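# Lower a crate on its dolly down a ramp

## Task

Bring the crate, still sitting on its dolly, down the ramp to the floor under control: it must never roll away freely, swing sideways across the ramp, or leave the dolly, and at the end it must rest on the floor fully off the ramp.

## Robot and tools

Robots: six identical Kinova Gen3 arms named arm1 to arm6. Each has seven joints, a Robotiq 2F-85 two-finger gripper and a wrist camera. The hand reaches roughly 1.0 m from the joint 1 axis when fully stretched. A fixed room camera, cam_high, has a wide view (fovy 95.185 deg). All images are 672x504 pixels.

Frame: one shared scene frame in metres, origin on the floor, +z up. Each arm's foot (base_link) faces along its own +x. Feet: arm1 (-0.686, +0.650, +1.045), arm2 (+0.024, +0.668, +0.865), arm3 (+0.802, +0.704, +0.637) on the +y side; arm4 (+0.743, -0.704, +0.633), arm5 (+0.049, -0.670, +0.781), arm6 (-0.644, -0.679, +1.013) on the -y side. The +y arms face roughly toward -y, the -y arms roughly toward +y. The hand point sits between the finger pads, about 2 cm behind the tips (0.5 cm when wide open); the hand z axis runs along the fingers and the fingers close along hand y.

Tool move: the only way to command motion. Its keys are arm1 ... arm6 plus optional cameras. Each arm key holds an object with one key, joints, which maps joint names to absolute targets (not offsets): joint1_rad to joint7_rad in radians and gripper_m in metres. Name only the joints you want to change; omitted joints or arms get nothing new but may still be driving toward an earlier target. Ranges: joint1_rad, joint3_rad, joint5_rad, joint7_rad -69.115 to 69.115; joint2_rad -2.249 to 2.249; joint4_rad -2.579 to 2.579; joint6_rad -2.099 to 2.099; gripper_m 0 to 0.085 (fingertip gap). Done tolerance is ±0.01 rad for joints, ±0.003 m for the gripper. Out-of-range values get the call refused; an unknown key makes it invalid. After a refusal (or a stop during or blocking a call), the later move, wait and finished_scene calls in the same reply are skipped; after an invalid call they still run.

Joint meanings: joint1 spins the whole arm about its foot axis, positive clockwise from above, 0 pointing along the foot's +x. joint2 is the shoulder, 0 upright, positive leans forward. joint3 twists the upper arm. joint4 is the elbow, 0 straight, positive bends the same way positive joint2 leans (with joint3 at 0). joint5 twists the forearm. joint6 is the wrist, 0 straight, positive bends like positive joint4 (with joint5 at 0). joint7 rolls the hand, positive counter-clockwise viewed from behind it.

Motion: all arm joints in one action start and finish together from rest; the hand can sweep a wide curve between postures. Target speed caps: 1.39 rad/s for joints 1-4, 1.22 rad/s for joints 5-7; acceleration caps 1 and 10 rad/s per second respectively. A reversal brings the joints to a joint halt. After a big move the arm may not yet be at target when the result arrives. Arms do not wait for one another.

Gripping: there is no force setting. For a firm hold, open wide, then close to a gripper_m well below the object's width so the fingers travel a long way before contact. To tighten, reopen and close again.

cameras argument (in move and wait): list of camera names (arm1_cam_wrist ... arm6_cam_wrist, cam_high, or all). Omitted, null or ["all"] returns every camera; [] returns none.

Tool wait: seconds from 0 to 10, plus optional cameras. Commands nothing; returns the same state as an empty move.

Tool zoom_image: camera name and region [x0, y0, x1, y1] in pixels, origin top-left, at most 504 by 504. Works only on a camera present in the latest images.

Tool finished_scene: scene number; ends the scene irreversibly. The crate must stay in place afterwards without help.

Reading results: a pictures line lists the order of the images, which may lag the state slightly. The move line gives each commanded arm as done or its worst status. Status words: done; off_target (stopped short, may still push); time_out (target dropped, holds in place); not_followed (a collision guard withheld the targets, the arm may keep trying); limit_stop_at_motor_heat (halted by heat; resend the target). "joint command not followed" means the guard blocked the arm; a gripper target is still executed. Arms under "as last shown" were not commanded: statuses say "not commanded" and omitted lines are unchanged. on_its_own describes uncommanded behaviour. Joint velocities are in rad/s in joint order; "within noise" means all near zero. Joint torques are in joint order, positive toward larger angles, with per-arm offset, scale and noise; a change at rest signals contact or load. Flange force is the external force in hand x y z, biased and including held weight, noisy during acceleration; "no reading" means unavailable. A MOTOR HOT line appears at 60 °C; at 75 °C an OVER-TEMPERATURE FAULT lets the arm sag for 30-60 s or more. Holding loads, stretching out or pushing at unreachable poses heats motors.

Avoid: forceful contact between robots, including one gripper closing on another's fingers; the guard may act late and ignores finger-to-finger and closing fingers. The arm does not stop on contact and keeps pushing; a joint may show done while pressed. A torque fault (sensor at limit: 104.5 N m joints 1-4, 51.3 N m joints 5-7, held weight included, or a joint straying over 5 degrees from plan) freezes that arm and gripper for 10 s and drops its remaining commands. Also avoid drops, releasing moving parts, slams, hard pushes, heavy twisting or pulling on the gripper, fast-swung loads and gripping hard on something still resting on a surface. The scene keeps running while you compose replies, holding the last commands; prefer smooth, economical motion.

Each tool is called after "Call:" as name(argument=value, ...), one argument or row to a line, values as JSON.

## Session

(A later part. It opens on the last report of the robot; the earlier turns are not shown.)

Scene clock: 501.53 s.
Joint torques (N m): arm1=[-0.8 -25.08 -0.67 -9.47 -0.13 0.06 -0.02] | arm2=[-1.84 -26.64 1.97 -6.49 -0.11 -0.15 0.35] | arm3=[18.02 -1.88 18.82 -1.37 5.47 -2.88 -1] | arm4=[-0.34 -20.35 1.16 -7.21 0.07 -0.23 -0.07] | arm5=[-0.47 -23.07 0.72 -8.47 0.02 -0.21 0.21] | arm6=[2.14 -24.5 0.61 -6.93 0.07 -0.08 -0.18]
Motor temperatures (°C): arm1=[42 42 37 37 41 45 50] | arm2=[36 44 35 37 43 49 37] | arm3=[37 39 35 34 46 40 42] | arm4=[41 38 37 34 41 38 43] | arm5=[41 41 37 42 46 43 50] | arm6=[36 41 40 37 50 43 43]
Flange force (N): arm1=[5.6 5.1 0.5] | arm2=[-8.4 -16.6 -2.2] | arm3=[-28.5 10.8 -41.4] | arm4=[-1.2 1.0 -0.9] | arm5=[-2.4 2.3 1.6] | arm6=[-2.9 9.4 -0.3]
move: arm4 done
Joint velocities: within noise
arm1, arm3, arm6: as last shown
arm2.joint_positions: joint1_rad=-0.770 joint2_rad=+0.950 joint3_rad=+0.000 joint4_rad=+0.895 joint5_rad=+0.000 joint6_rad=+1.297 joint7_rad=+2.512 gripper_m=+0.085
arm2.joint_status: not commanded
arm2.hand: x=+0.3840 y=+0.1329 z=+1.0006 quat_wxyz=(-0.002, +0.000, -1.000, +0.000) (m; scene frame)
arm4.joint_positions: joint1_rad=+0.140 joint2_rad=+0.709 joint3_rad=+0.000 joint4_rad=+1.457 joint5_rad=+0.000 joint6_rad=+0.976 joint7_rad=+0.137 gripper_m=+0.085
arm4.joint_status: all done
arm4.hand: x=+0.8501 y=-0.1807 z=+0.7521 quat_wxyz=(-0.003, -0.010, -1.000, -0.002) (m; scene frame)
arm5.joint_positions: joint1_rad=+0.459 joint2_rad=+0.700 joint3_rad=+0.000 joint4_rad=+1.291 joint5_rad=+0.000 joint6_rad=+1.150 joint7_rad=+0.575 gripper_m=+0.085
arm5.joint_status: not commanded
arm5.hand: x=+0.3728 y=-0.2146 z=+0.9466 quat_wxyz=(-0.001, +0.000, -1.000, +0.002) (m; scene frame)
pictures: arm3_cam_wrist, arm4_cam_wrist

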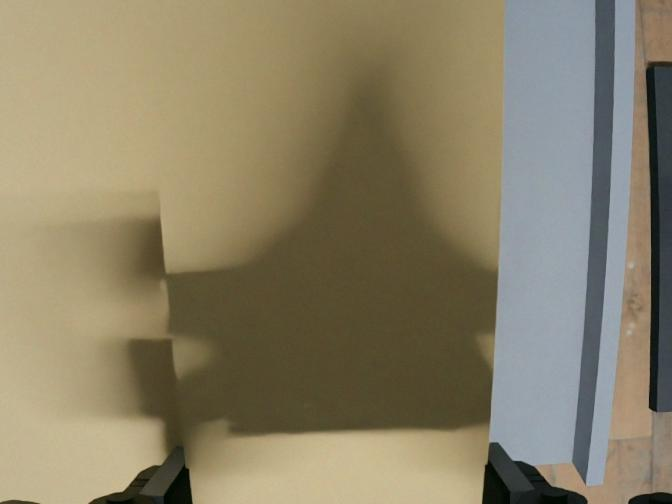

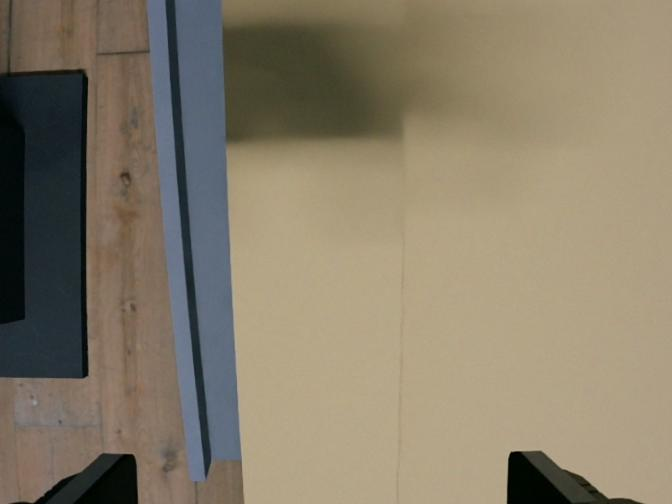

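Call:
move(
  arm4={"joints":{"joint1_rad":0.1408,"joint2_rad":0.9134,"joint4_rad":1.5496,"joint6_rad":0.6786}},
  cameras=[],
)

Call:
move(
  arm4={"joints":{"gripper_m":0.04}},
  cameras=["arm4_cam_wrist"],
)

Scene clock: 508.93 s.
Joint torques (N m): arm1=[-0.78 -25.08 -0.65 -9.52 -0.17 0.05 -0.05] | arm2=[-1.79 -26.64 1.98 -6.49 -0.11 -0.22 0.36] | arm3=[18.01 -1.86 18.82 -1.41 5.49 -2.9 -0.97] | arm4=[-0.3 -21.46 1.3 -5.36 0.06 -0.15 -0.14] | arm5=[-0.45 -23.06 0.75 -8.49 0.06 -0.23 0.19] | arm6=[2.14 -24.54 0.61 -6.94 0.09 -0.09 -0.18]
Motor temperatures (°C): arm1=[42 42 37 37 41 45 50] | arm2=[35 44 35 37 43 49 37] | arm3=[37 39 35 34 46 40 42] | arm4=[41 38 37 34 41 38 43] | arm5=[41 42 37 42 45 43 50] | arm6=[36 41 40 37 50 43 43]
Flange force (N): arm1=[5.8 5.2 0.6] | arm2=[-8.7 -16.8 -2.4] | arm3=[-28.5 10.9 -41.5] | arm4=[-1.5 1.2 -0.4] | arm5=[-2.4 2.3 1.6] | arm6=[-3.0 9.4 -0.2]
move: arm4 done
Joint velocities: within noise
arm1, arm2, arm3, arm5, arm6: as last shown
arm4.joint_positions: joint1_rad=+0.141 joint2_rad=+0.913 joint3_rad=+0.000 joint4_rad=+1.550 joint5_rad=+0.000 joint6_rad=+0.679 joint7_rad=+0.137 gripper_m=+0.085
arm4.joint_status: all done
arm4.hand: x=+0.8509 y=-0.1842 z=+0.6215 quat_wxyz=(-0.003, -0.010, -1.000, -0.002) (m; scene frame)
pictures: none
No camera images: "cameras" was empty.

Scene clock: 509.77 s.
Joint torques (N m): arm1=[-0.75 -25.13 -0.64 -9.47 -0.14 0.04 -0.02] | arm2=[-1.89 -26.64 2.01 -6.48 -0.14 -0.2 0.36] | arm3=[18.86 -3.09 19.8 -2.59 6 -3.44 -0.76] | arm4=[-1.82 15.49 -0.55 3.83 0.19 -2.62 0.27] | arm5=[-0.47 -23.1 0.72 -8.46 0.03 -0.24 0.18] | arm6=[2.14 -24.58 0.61 -6.93 0.08 -0.1 -0.18]
Motor temperatures (°C): arm1=[42 42 37 37 41 45 50] | arm2=[35 44 35 37 43 49 37] | arm3=[37 39 35 34 46 40 42] | arm4=[41 38 37 34 41 38 43] | arm5=[41 42 37 42 45 43 50] | arm6=[36 41 40 37 50 43 43]
Flange force (N): arm1=[5.4 4.9 0.5] | arm2=[-8.5 -16.8 -2.3] | arm3=[-30.1 12.9 -40.2] | arm4=[-1.3 -10.9 -74.4] | arm5=[-2.5 2.4 1.5] | arm6=[-3.1 9.6 -0.2]
move: arm4 off_target
Joint velocities: within noise
arm1, arm2, arm3, arm5, arm6: as last shown
arm3.hand: x=+0.8507 y=+0.1305 z=+0.6225 quat_wxyz=(-0.003, -0.011, -1.000, +0.003) (m; scene frame)
arm4.joint_positions: joint1_rad=+0.141 joint2_rad=+0.913 joint3_rad=+0.000 joint4_rad=+1.550 joint5_rad=+0.000 joint6_rad=+0.679 joint7_rad=+0.137 gripper_m=+0.062
arm4.joint_status: gripper_m off_target (ended at +0.062, target +0.040)
arm4.hand: x=+0.8509 y=-0.1842 z=+0.6215 quat_wxyz=(-0.003, -0.010, -1.000, -0.002) (m; scene frame)
pictures: arm4_cam_wrist

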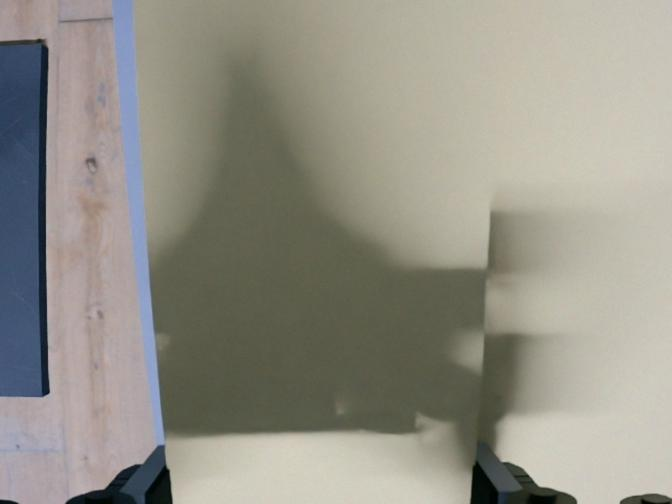

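Call:
move(
  arm3={"joints":{"joint1_rad":-0.3173,"joint2_rad":1.0413,"joint4_rad":1.2858,"joint6_rad":0.8145,"joint7_rad":2.8269}},
  arm4={"joints":{"joint1_rad":0.3172,"joint2_rad":0.9777,"joint4_rad":1.4314,"joint6_rad":0.7325,"joint7_rad":0.3142}},
  cameras=[],
)

Call:
move(
  arm3={"joints":{"joint1_rad":-0.4707,"joint2_rad":1.1235,"joint4_rad":1.1247,"joint6_rad":0.8934,"joint7_rad":2.6735}},
  arm4={"joints":{"joint1_rad":0.4748,"joint2_rad":1.075,"joint4_rad":1.2303,"joint6_rad":0.8363,"joint7_rad":0.4718}},
  cameras=["cam_high"],
)

Call:
move(
  arm3={"joints":{"joint1_rad":-0.6053,"joint2_rad":1.2506,"joint4_rad":0.8523,"joint6_rad":1.0387,"joint7_rad":2.5389}},
  arm4={"joints":{"joint1_rad":0.6092,"joint2_rad":1.2159,"joint4_rad":0.9216,"joint6_rad":1.0041,"joint7_rad":0.6062}},
  cameras=["arm3_cam_wrist","arm4_cam_wrist","cam_high"],
)

Scene clock: 532.07 s.
Joint torques (N m): arm1=[-0.78 -25.09 -0.65 -9.48 -0.16 0.08 -0.04] | arm2=[-1.93 -26.61 2.05 -6.46 -0.05 -0.23 0.38] | arm3=[15.07 -23.87 17.31 -5.66 5.87 0.42 -0.58] | arm4=[1.92 -9.58 3.22 0.45 1.89 2.14 1.24] | arm5=[-0.47 -23.08 0.74 -8.43 0.06 -0.23 0.2] | arm6=[2.15 -24.52 0.62 -6.94 0.08 -0.08 -0.22]
Motor temperatures (°C): arm1=[41 42 37 37 41 45 50] | arm2=[35 44 35 37 42 48 37] | arm3=[38 39 35 34 46 40 42] | arm4=[40 38 37 34 41 38 43] | arm5=[41 42 37 42 45 42 50] | arm6=[35 41 40 37 49 43 43]
Flange force (N): arm1=[5.7 5.1 0.6] | arm2=[-8.5 -17.0 -2.5] | arm3=[-24.0 4.6 1.3] | arm4=[4.8 2.5 -19.5] | arm5=[-2.5 2.5 1.5] | arm6=[-2.9 9.3 -0.2]
move: arm3 done; arm4 done
Joint velocities: within noise
arm1, arm2, arm5, arm6: as last shown
arm3.joint_positions: joint1_rad=-0.317 joint2_rad=+1.041 joint3_rad=+0.000 joint4_rad=+1.286 joint5_rad=+0.000 joint6_rad=+0.814 joint7_rad=+2.827 gripper_m=+0.062
arm3.joint_status: all done
arm3.hand: x=+0.9492 y=+0.1297 z=+0.6119 quat_wxyz=(-0.003, -0.011, -1.000, +0.003) (m; scene frame)
arm4.joint_positions: joint1_rad=+0.317 joint2_rad=+0.978 joint3_rad=+0.000 joint4_rad=+1.431 joint5_rad=+0.000 joint6_rad=+0.733 joint7_rad=+0.314 gripper_m=+0.062
arm4.joint_status: all done
arm4.hand: x=+0.9499 y=-0.1840 z=+0.6111 quat_wxyz=(-0.003, -0.010, -1.000, -0.002) (m; scene frame)
pictures: none
No camera images: "cameras" was empty.

Scene clock: 533.27 s.
Joint torques (N m): arm1=[-0.8 -25.12 -0.65 -9.5 -0.17 0.03 -0.03] | arm2=[-1.86 -26.67 1.97 -6.53 -0.11 -0.24 0.35] | arm3=[8.54 -51.88 10.92 -6.39 4.04 8.7 0.12] | arm4=[8.16 -32.46 9.61 -6.3 4.43 3.16 1.3] | arm5=[-0.47 -23.06 0.77 -8.43 0.02 -0.24 0.2] | arm6=[2.14 -24.5 0.61 -6.9 0.09 -0.08 -0.18]
Motor temperatures (°C): arm1=[41 42 37 37 41 45 50] | arm2=[35 44 35 37 42 48 37] | arm3=[38 39 35 34 46 40 42] | arm4=[40 38 37 34 41 38 43] | arm5=[41 42 37 42 45 42 50] | arm6=[35 41 40 37 49 43 43]
Flange force (N): arm1=[5.6 5.0 0.5] | arm2=[-8.5 -16.7 -2.3] | arm3=[-25.0 -21.7 58.1] | arm4=[10.0 13.7 18.9] | arm5=[-2.5 2.5 1.4] | arm6=[-3.0 9.5 -0.3]
move: arm3 done; arm4 done
Joint velocities: within noise
arm1, arm2, arm5, arm6: as last shown
arm3.joint_positions: joint1_rad=-0.471 joint2_rad=+1.124 joint3_rad=+0.000 joint4_rad=+1.125 joint5_rad=+0.000 joint6_rad=+0.893 joint7_rad=+2.674 gripper_m=+0.062
arm3.joint_status: all done
arm3.hand: x=+1.0494 y=+0.1297 z=+0.6005 quat_wxyz=(-0.003, -0.010, -1.000, +0.003) (m; scene frame)
arm4.joint_positions: joint1_rad=+0.475 joint2_rad=+1.075 joint3_rad=+0.000 joint4_rad=+1.230 joint5_rad=+0.000 joint6_rad=+0.836 joint7_rad=+0.472 gripper_m=+0.062
arm4.joint_status: all done
arm4.hand: x=+1.0498 y=-0.1838 z=+0.5998 quat_wxyz=(-0.003, -0.010, -1.000, -0.002) (m; scene frame)
pictures: cam_high

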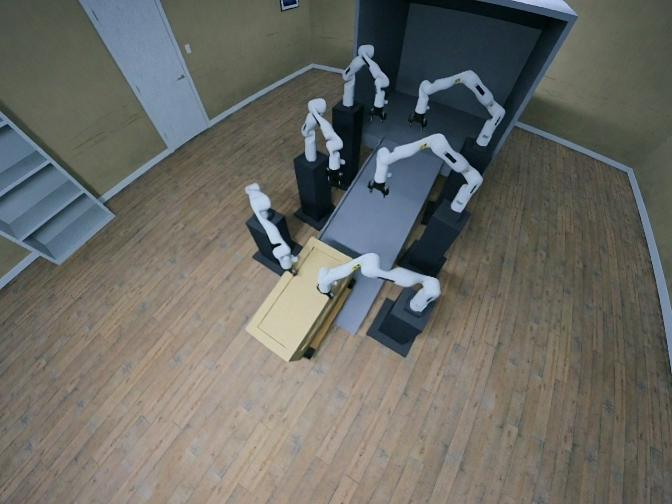

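Scene clock: 534.70 s.
Joint torques (N m): arm1=[-0.79 -25.03 -0.61 -9.5 -0.16 0.03 -0.04] | arm2=[-1.82 -26.67 1.97 -6.47 -0.1 -0.2 0.34] | arm3=[-1.39 -58.44 1.26 -9.05 -0.38 10.52 -0.91] | arm4=[15.49 -59.89 14.05 -14.13 5.98 5.74 0.48] | arm5=[-0.45 -23.04 0.74 -8.5 0.03 -0.22 0.21] | arm6=[2.13 -24.5 0.6 -6.86 0.08 -0.09 -0.18]
Motor temperatures (°C): arm1=[41 42 37 37 41 45 50] | arm2=[35 44 35 37 42 48 37] | arm3=[38 39 35 34 46 40 42] | arm4=[40 38 37 34 41 38 43] | arm5=[41 42 37 42 45 42 50] | arm6=[35 41 40 37 49 43 43]
Flange force (N): arm1=[5.8 5.2 0.5] | arm2=[-8.6 -16.9 -2.3] | arm3=[-16.1 -31.7 64.8] | arm4=[6.7 31.1 60.3] | arm5=[-2.3 2.2 1.6] | arm6=[-3.1 9.6 -0.4]
move: arm3 done; arm4 done
TORQUE WARNING: arm3's joint2_rad reached its warning level (56.7 N m). A warning alone does not stop the arm.
TORQUE WARNING: arm4's joint2_rad reached its warning level (56.7 N m). A warning alone does not stop the arm.
Joint velocities: within noise
arm1, arm2, arm5, arm6: as last shown
arm3.joint_positions: joint1_rad=-0.605 joint2_rad=+1.254 joint3_rad=+0.000 joint4_rad=+0.852 joint5_rad=+0.000 joint6_rad=+1.039 joint7_rad=+2.539 gripper_m=+0.062
arm3.joint_status: all done
arm3.hand: x=+1.1488 y=+0.1304 z=+0.5869 quat_wxyz=(-0.002, -0.010, -1.000, +0.002) (m; scene frame)
arm4.joint_positions: joint1_rad=+0.609 joint2_rad=+1.216 joint3_rad=+0.000 joint4_rad=+0.922 joint5_rad=+0.000 joint6_rad=+1.004 joint7_rad=+0.606 gripper_m=+0.062
arm4.joint_status: all done
arm4.hand: x=+1.1499 y=-0.1839 z=+0.5884 quat_wxyz=(-0.003, -0.010, -1.000, -0.002) (m; scene frame)
pictures: arm3_cam_wrist, arm4_cam_wrist, cam_high

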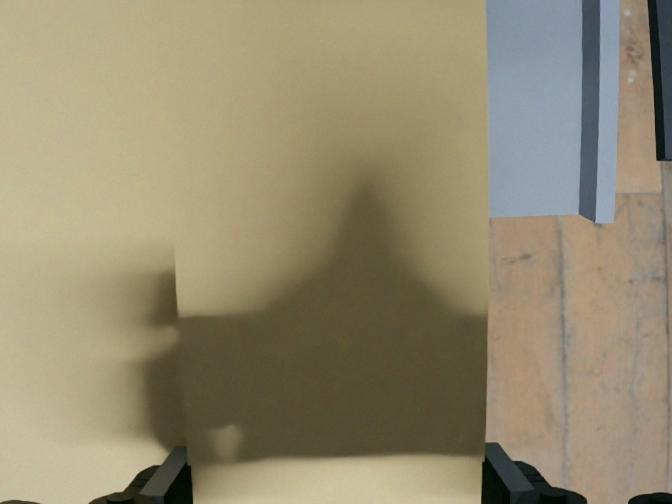

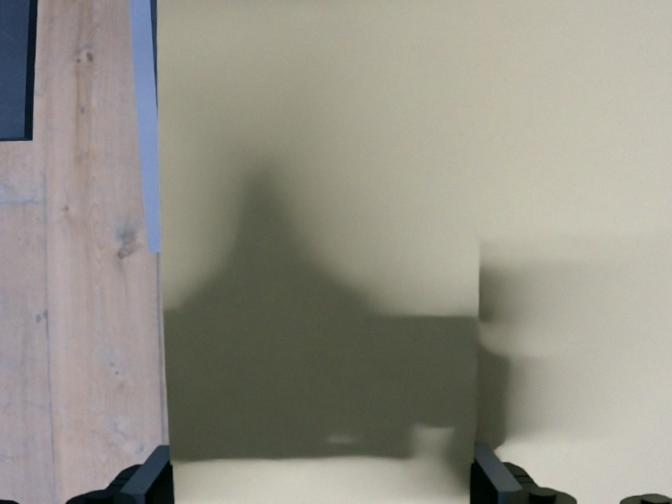

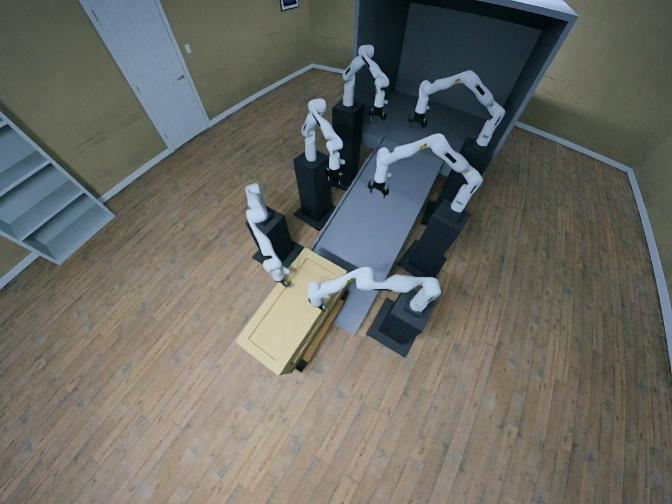

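Call:
move(
  arm3={"joints":{"joint2_rad":1.2566,"joint6_rad":1.0327}},
  arm4={"joints":{"joint2_rad":1.222,"joint6_rad":0.998}},
  cameras=[],
)

Call:
move(
  arm3={"joints":{"gripper_m":0.085}},
  cameras=[],
)

Call:
move(
  arm3={"joints":{"joint2_rad":1.04,"joint6_rad":1.2493}},
  cameras=["arm4_cam_wrist"],
)

Call:
move(
  arm3={"joints":{"joint1_rad":-0.3023,"joint2_rad":0.8528,"joint4_rad":1.2551,"joint6_rad":1.0337,"joint7_rad":2.8419}},
  cameras=["arm3_cam_wrist","arm4_cam_wrist"],
)

Scene clock: 557.17 s.
Joint torques (N m): arm1=[-0.76 -25.1 -0.66 -9.49 -0.15 0.05 0] | arm2=[-1.8 -26.63 1.92 -6.47 -0.1 -0.18 0.38] | arm3=[9.82 -44.64 11.03 -6.42 4.84 7.34 -0.37] | arm4=[7.04 -32.13 6.09 -6.78 1.82 2.21 0.03] | arm5=[-0.46 -23.05 0.73 -8.44 0.03 -0.22 0.23] | arm6=[2.13 -24.51 0.59 -6.9 0.06 -0.08 -0.18]
Motor temperatures (°C): arm1=[40 42 36 37 41 44 50] | arm2=[35 45 35 37 42 48 37] | arm3=[37 43 35 34 46 41 42] | arm4=[41 43 38 34 41 38 43] | arm5=[41 42 37 42 45 42 50] | arm6=[35 41 39 37 49 43 43]
Flange force (N): arm1=[5.5 5.1 0.5] | arm2=[-8.6 -16.7 -2.3] | arm3=[-26.4 -15.5 39.4] | arm4=[2.2 14.6 12.5] | arm5=[-2.4 2.4 1.5] | arm6=[-3.0 9.5 -0.3]
move: arm3 done; arm4 done
TORQUE WARNING: arm3's joint2_rad reached its warning level (56.7 N m). A warning alone does not stop the arm.
TORQUE WARNING: arm4's joint2_rad reached its warning level (56.7 N m). A warning alone does not stop the arm.
Joint velocities: within noise
arm1, arm2, arm5, arm6: as last shown
arm3.joint_positions: joint1_rad=-0.605 joint2_rad=+1.256 joint3_rad=+0.000 joint4_rad=+0.852 joint5_rad=+0.000 joint6_rad=+1.033 joint7_rad=+2.539 gripper_m=+0.062
arm3.joint_status: all done
arm3.hand: x=+1.1495 y=+0.1297 z=+0.5852 quat_wxyz=(-0.003, -0.010, -1.000, +0.003) (m; scene frame)
arm4.joint_positions: joint1_rad=+0.609 joint2_rad=+1.222 joint3_rad=+0.000 joint4_rad=+0.921 joint5_rad=+0.000 joint6_rad=+0.998 joint7_rad=+0.606 gripper_m=+0.062
arm4.joint_status: all done
arm4.hand: x=+1.1501 y=-0.1840 z=+0.5846 quat_wxyz=(-0.003, -0.010, -1.000, -0.002) (m; scene frame)
pictures: none
No camera images: "cameras" was empty.

Scene clock: 558.07 s.
Joint torques (N m): arm1=[-0.77 -25.12 -0.69 -9.49 -0.18 0 0] | arm2=[-1.88 -26.57 1.95 -6.46 -0.13 -0.18 0.36] | arm3=[-0.39 -25.3 0.4 -7.29 -0.2 0.12 0.27] | arm4=[-11.24 -37.15 -8.24 -3.62 -4.3 7.12 1.31] | arm5=[-0.45 -23.07 0.72 -8.46 0.04 -0.24 0.18] | arm6=[2.12 -24.57 0.62 -6.91 0.07 -0.08 -0.19]
Motor temperatures (°C): arm1=[40 42 36 37 41 44 50] | arm2=[35 45 35 37 42 48 37] | arm3=[37 43 35 34 46 41 42] | arm4=[41 43 38 34 41 38 43] | arm5=[41 42 37 42 45 42 50] | arm6=[35 41 39 37 49 43 43]
Flange force (N): arm1=[5.4 4.9 0.4] | arm2=[-8.4 -16.7 -2.4] | arm3=[0.9 1.1 -1.7] | arm4=[-27.4 11.1 28.1] | arm5=[-2.5 2.4 1.5] | arm6=[-3.1 9.5 -0.2]
move: arm3 done
Joint velocities: within noise
arm1.joint_positions: joint1_rad=-0.611 joint2_rad=+1.000 joint3_rad=+0.000 joint4_rad=+0.779 joint5_rad=+0.000 joint6_rad=+1.363 joint7_rad=+2.437 gripper_m=+0.085
arm1.joint_status: not commanded
arm1.hand: x=-0.2765 y=+0.1296 z=+1.1817 quat_wxyz=(+0.001, +0.000, -1.000, +0.001) (m; scene frame)
arm2, arm5: as last shown
arm3.joint_positions: joint1_rad=-0.605 joint2_rad=+1.257 joint3_rad=+0.000 joint4_rad=+0.852 joint5_rad=+0.000 joint6_rad=+1.033 joint7_rad=+2.539 gripper_m=+0.085
arm3.joint_status: all done
arm3.hand: x=+1.1493 y=+0.1297 z=+0.5850 quat_wxyz=(-0.003, -0.010, -1.000, +0.003) (m; scene frame)
arm4.joint_positions: joint1_rad=+0.609 joint2_rad=+1.222 joint3_rad=+0.000 joint4_rad=+0.922 joint5_rad=+0.000 joint6_rad=+0.998 joint7_rad=+0.606 gripper_m=+0.062
arm4.joint_status: not commanded
arm4.hand: x=+1.1498 y=-0.1840 z=+0.5844 quat_wxyz=(-0.003, -0.010, -1.000, -0.002) (m; scene frame)
arm6.joint_positions: joint1_rad=+0.674 joint2_rad=+0.850 joint3_rad=+0.000 joint4_rad=+1.147 joint5_rad=+0.000 joint6_rad=+1.145 joint7_rad=+0.613 gripper_m=+0.085
arm6.joint_status: not commanded
arm6.hand: x=-0.2763 y=-0.2005 z=+1.1336 quat_wxyz=(+0.001, +0.000, -1.000, +0.000) (m; scene frame)
pictures: none
No camera images: "cameras" was empty.

Scene clock: 559.30 s.
Joint torques (N m): arm1=[-0.82 -25.12 -0.65 -9.5 -0.14 0.06 -0.02] | arm2=[-1.85 -26.65 1.98 -6.49 -0.1 -0.18 0.36] | arm3=[-0.44 -24.26 0.34 -8.05 -0.24 0.12 0.23] | arm4=[-11.05 -36.98 -8.2 -3.61 -4.28 7.13 1.29] | arm5=[-0.44 -23.09 0.71 -8.44 0.07 -0.25 0.18] | arm6=[2.15 -24.55 0.61 -6.88 0.08 -0.09 -0.2]
Motor temperatures (°C): arm1=[40 42 36 37 41 44 50] | arm2=[35 45 35 37 42 48 37] | arm3=[37 43 35 34 46 41 42] | arm4=[41 43 37 34 41 38 43] | arm5=[41 42 37 42 45 42 50] | arm6=[35 41 39 37 49 43 43]
Flange force (N): arm1=[5.7 5.1 0.6] | arm2=[-8.5 -16.8 -2.3] | arm3=[1.2 1.3 -1.3] | arm4=[-27.0 11.0 27.9] | arm5=[-2.5 2.5 1.5] | arm6=[-3.2 9.6 -0.3]
move: arm3 done
Joint velocities: within noise
arm1, arm4, arm6: as last shown
arm2.joint_positions: joint1_rad=-0.770 joint2_rad=+0.950 joint3_rad=+0.000 joint4_rad=+0.895 joint5_rad=+0.000 joint6_rad=+1.297 joint7_rad=+2.512 gripper_m=+0.085
arm2.joint_status: not commanded
arm2.hand: x=+0.3840 y=+0.1329 z=+1.0006 quat_wxyz=(-0.002, +0.000, -1.000, +0.000) (m; scene frame)
arm3.joint_positions: joint1_rad=-0.605 joint2_rad=+1.040 joint3_rad=+0.000 joint4_rad=+0.852 joint5_rad=+0.000 joint6_rad=+1.249 joint7_rad=+2.539 gripper_m=+0.085
arm3.joint_status: all done
arm3.hand: x=+1.1436 y=+0.1382 z=+0.7297 quat_wxyz=(-0.003, -0.010, -1.000, +0.003) (m; scene frame)
arm4.hand: x=+1.1500 y=-0.1840 z=+0.5844 quat_wxyz=(-0.003, -0.010, -1.000, -0.002) (m; scene frame)
arm5.joint_positions: joint1_rad=+0.459 joint2_rad=+0.700 joint3_rad=+0.000 joint4_rad=+1.291 joint5_rad=+0.000 joint6_rad=+1.150 joint7_rad=+0.575 gripper_m=+0.085
arm5.joint_status: not commanded
arm5.hand: x=+0.3728 y=-0.2146 z=+0.9466 quat_wxyz=(-0.001, +0.000, -1.000, +0.002) (m; scene frame)
pictures: arm4_cam_wrist

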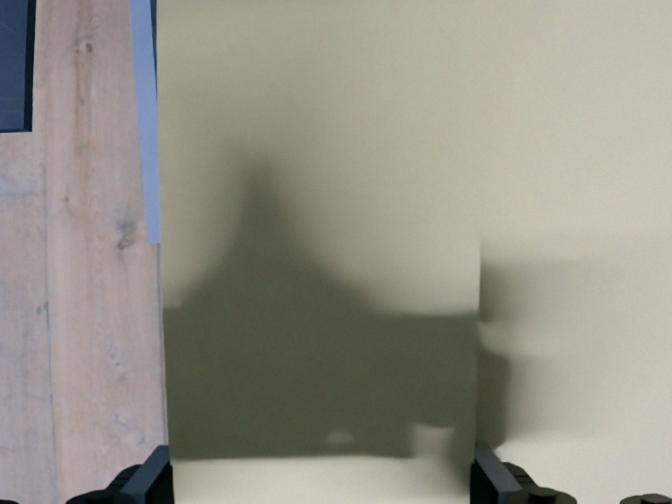

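Scene clock: 560.87 s.
Joint torques (N m): arm1=[-0.78 -25.13 -0.64 -9.46 -0.15 0.05 -0.02] | arm2=[-1.9 -26.67 1.95 -6.48 -0.07 -0.23 0.38] | arm3=[-0.6 -21.3 0.28 -7.27 -0.23 0.09 0.25] | arm4=[-11.07 -36.98 -8.22 -3.63 -4.24 7.06 1.29] | arm5=[-0.45 -23.08 0.71 -8.5 0.05 -0.25 0.19] | arm6=[2.12 -24.5 0.6 -6.93 0.09 -0.09 -0.17]
Motor temperatures (°C): arm1=[40 42 36 37 41 44 50] | arm2=[35 45 35 37 42 48 37] | arm3=[37 43 35 34 46 41 42] | arm4=[41 43 37 34 41 38 43] | arm5=[41 42 37 42 45 42 50] | arm6=[35 41 39 37 49 43 43]
Flange force (N): arm1=[5.4 4.8 0.5] | arm2=[-8.6 -17.0 -2.4] | arm3=[0.8 1.0 -1.7] | arm4=[-27.0 11.1 27.8] | arm5=[-2.4 2.3 1.5] | arm6=[-3.0 9.4 -0.3]
move: arm3 done
Joint velocities: within noise
arm1, arm2, arm4, arm5, arm6: as last shown
arm3.joint_positions: joint1_rad=-0.302 joint2_rad=+0.853 joint3_rad=+0.000 joint4_rad=+1.255 joint5_rad=+0.000 joint6_rad=+1.034 joint7_rad=+2.842 gripper_m=+0.085
arm3.joint_status: all done
arm3.hand: x=+0.9387 y=+0.1330 z=+0.7309 quat_wxyz=(-0.003, -0.011, -1.000, +0.003) (m; scene frame)
pictures: arm3_cam_wrist, arm4_cam_wrist

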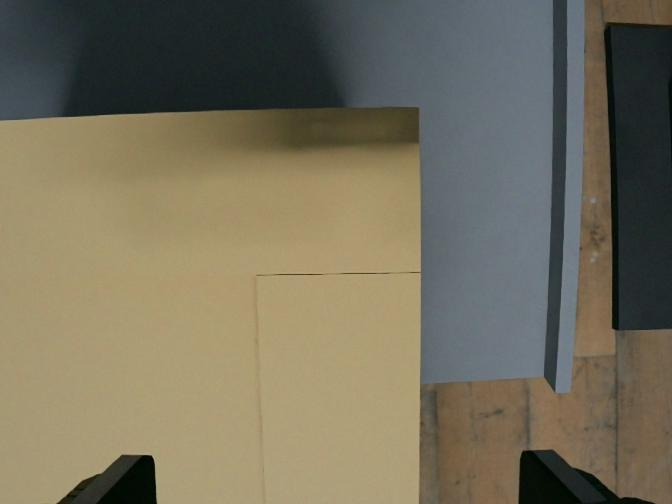

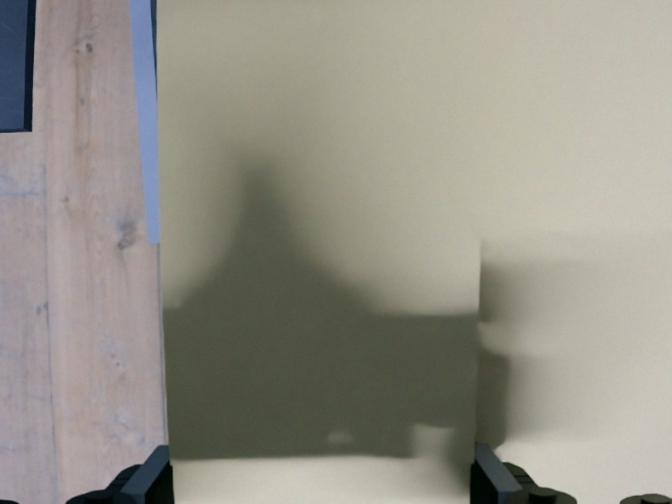

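Call:
move(
  arm3={"joints":{"joint2_rad":1.0461,"joint4_rad":1.3079,"joint6_rad":0.7876}},
  cameras=[],
)

Call:
move(
  arm3={"joints":{"gripper_m":0.04}},
  cameras=["arm3_cam_wrist"],
)

Scene clock: 570.07 s.
Joint torques (N m): arm1=[-0.75 -25.12 -0.63 -9.5 -0.12 0.01 -0.01] | arm2=[-1.89 -26.68 2.02 -6.41 -0.09 -0.23 0.36] | arm3=[-0.51 -22.3 0.31 -5.93 -0.28 0.11 0.27] | arm4=[-10.98 -36.91 -8.12 -3.58 -4.26 7.09 1.29] | arm5=[-0.49 -23.06 0.72 -8.46 0.06 -0.22 0.17] | arm6=[2.15 -24.51 0.55 -6.89 0.09 -0.08 -0.17]
Motor temperatures (°C): arm1=[40 42 36 37 41 44 50] | arm2=[35 45 35 37 42 48 37] | arm3=[37 43 35 34 46 41 42] | arm4=[41 43 37 34 41 38 43] | arm5=[40 42 37 42 45 42 50] | arm6=[35 41 39 37 49 43 43]
Flange force (N): arm1=[5.5 5.0 0.5] | arm2=[-8.9 -17.4 -2.5] | arm3=[0.5 0.5 -1.7] | arm4=[-27.0 11.1 27.7] | arm5=[-2.5 2.3 1.5] | arm6=[-3.0 9.6 -0.3]
move: arm3 done
Joint velocities: within noise
arm1, arm2, arm4, arm5, arm6: as last shown
arm3.joint_positions: joint1_rad=-0.302 joint2_rad=+1.046 joint3_rad=+0.000 joint4_rad=+1.308 joint5_rad=+0.000 joint6_rad=+0.788 joint7_rad=+2.842 gripper_m=+0.085
arm3.joint_status: all done
arm3.hand: x=+0.9393 y=+0.1322 z=+0.6040 quat_wxyz=(-0.003, -0.011, -1.000, +0.003) (m; scene frame)
pictures: none
No camera images: "cameras" was empty.

Scene clock: 570.90 s.
Joint torques (N m): arm1=[-0.76 -25.1 -0.65 -9.48 -0.15 0.03 -0.05] | arm2=[-1.93 -26.61 2 -6.5 -0.07 -0.21 0.34] | arm3=[0.98 -14.06 1.81 -7.72 0.2 -3.86 -0.02] | arm4=[-13.76 -37.51 -10.38 -4.85 -5.75 6.13 0.68] | arm5=[-0.46 -23.09 0.74 -8.45 0.04 -0.25 0.17] | arm6=[2.14 -24.52 0.6 -6.89 0.07 -0.08 -0.18]
Motor temperatures (°C): arm1=[40 42 36 37 41 44 50] | arm2=[35 45 35 37 42 48 37] | arm3=[37 43 35 34 46 41 42] | arm4=[41 43 37 34 41 38 43] | arm5=[40 42 37 42 45 42 50] | arm6=[35 41 39 37 49 43 43]
Flange force (N): arm1=[5.5 4.9 0.5] | arm2=[-8.3 -16.7 -2.3] | arm3=[1.5 12.0 -22.8] | arm4=[-29.5 5.9 27.0] | arm5=[-2.6 2.5 1.5] | arm6=[-3.1 9.5 -0.3]
move: arm3 off_target
Joint velocities: within noise
arm1, arm2, arm4, arm5, arm6: as last shown
arm3.joint_positions: joint1_rad=-0.302 joint2_rad=+1.046 joint3_rad=+0.000 joint4_rad=+1.308 joint5_rad=+0.000 joint6_rad=+0.788 joint7_rad=+2.842 gripper_m=+0.061
arm3.joint_status: gripper_m off_target (ended at +0.061, target +0.040)
arm3.hand: x=+0.9394 y=+0.1322 z=+0.6040 quat_wxyz=(-0.003, -0.010, -1.000, +0.003) (m; scene frame)
pictures: arm3_cam_wrist

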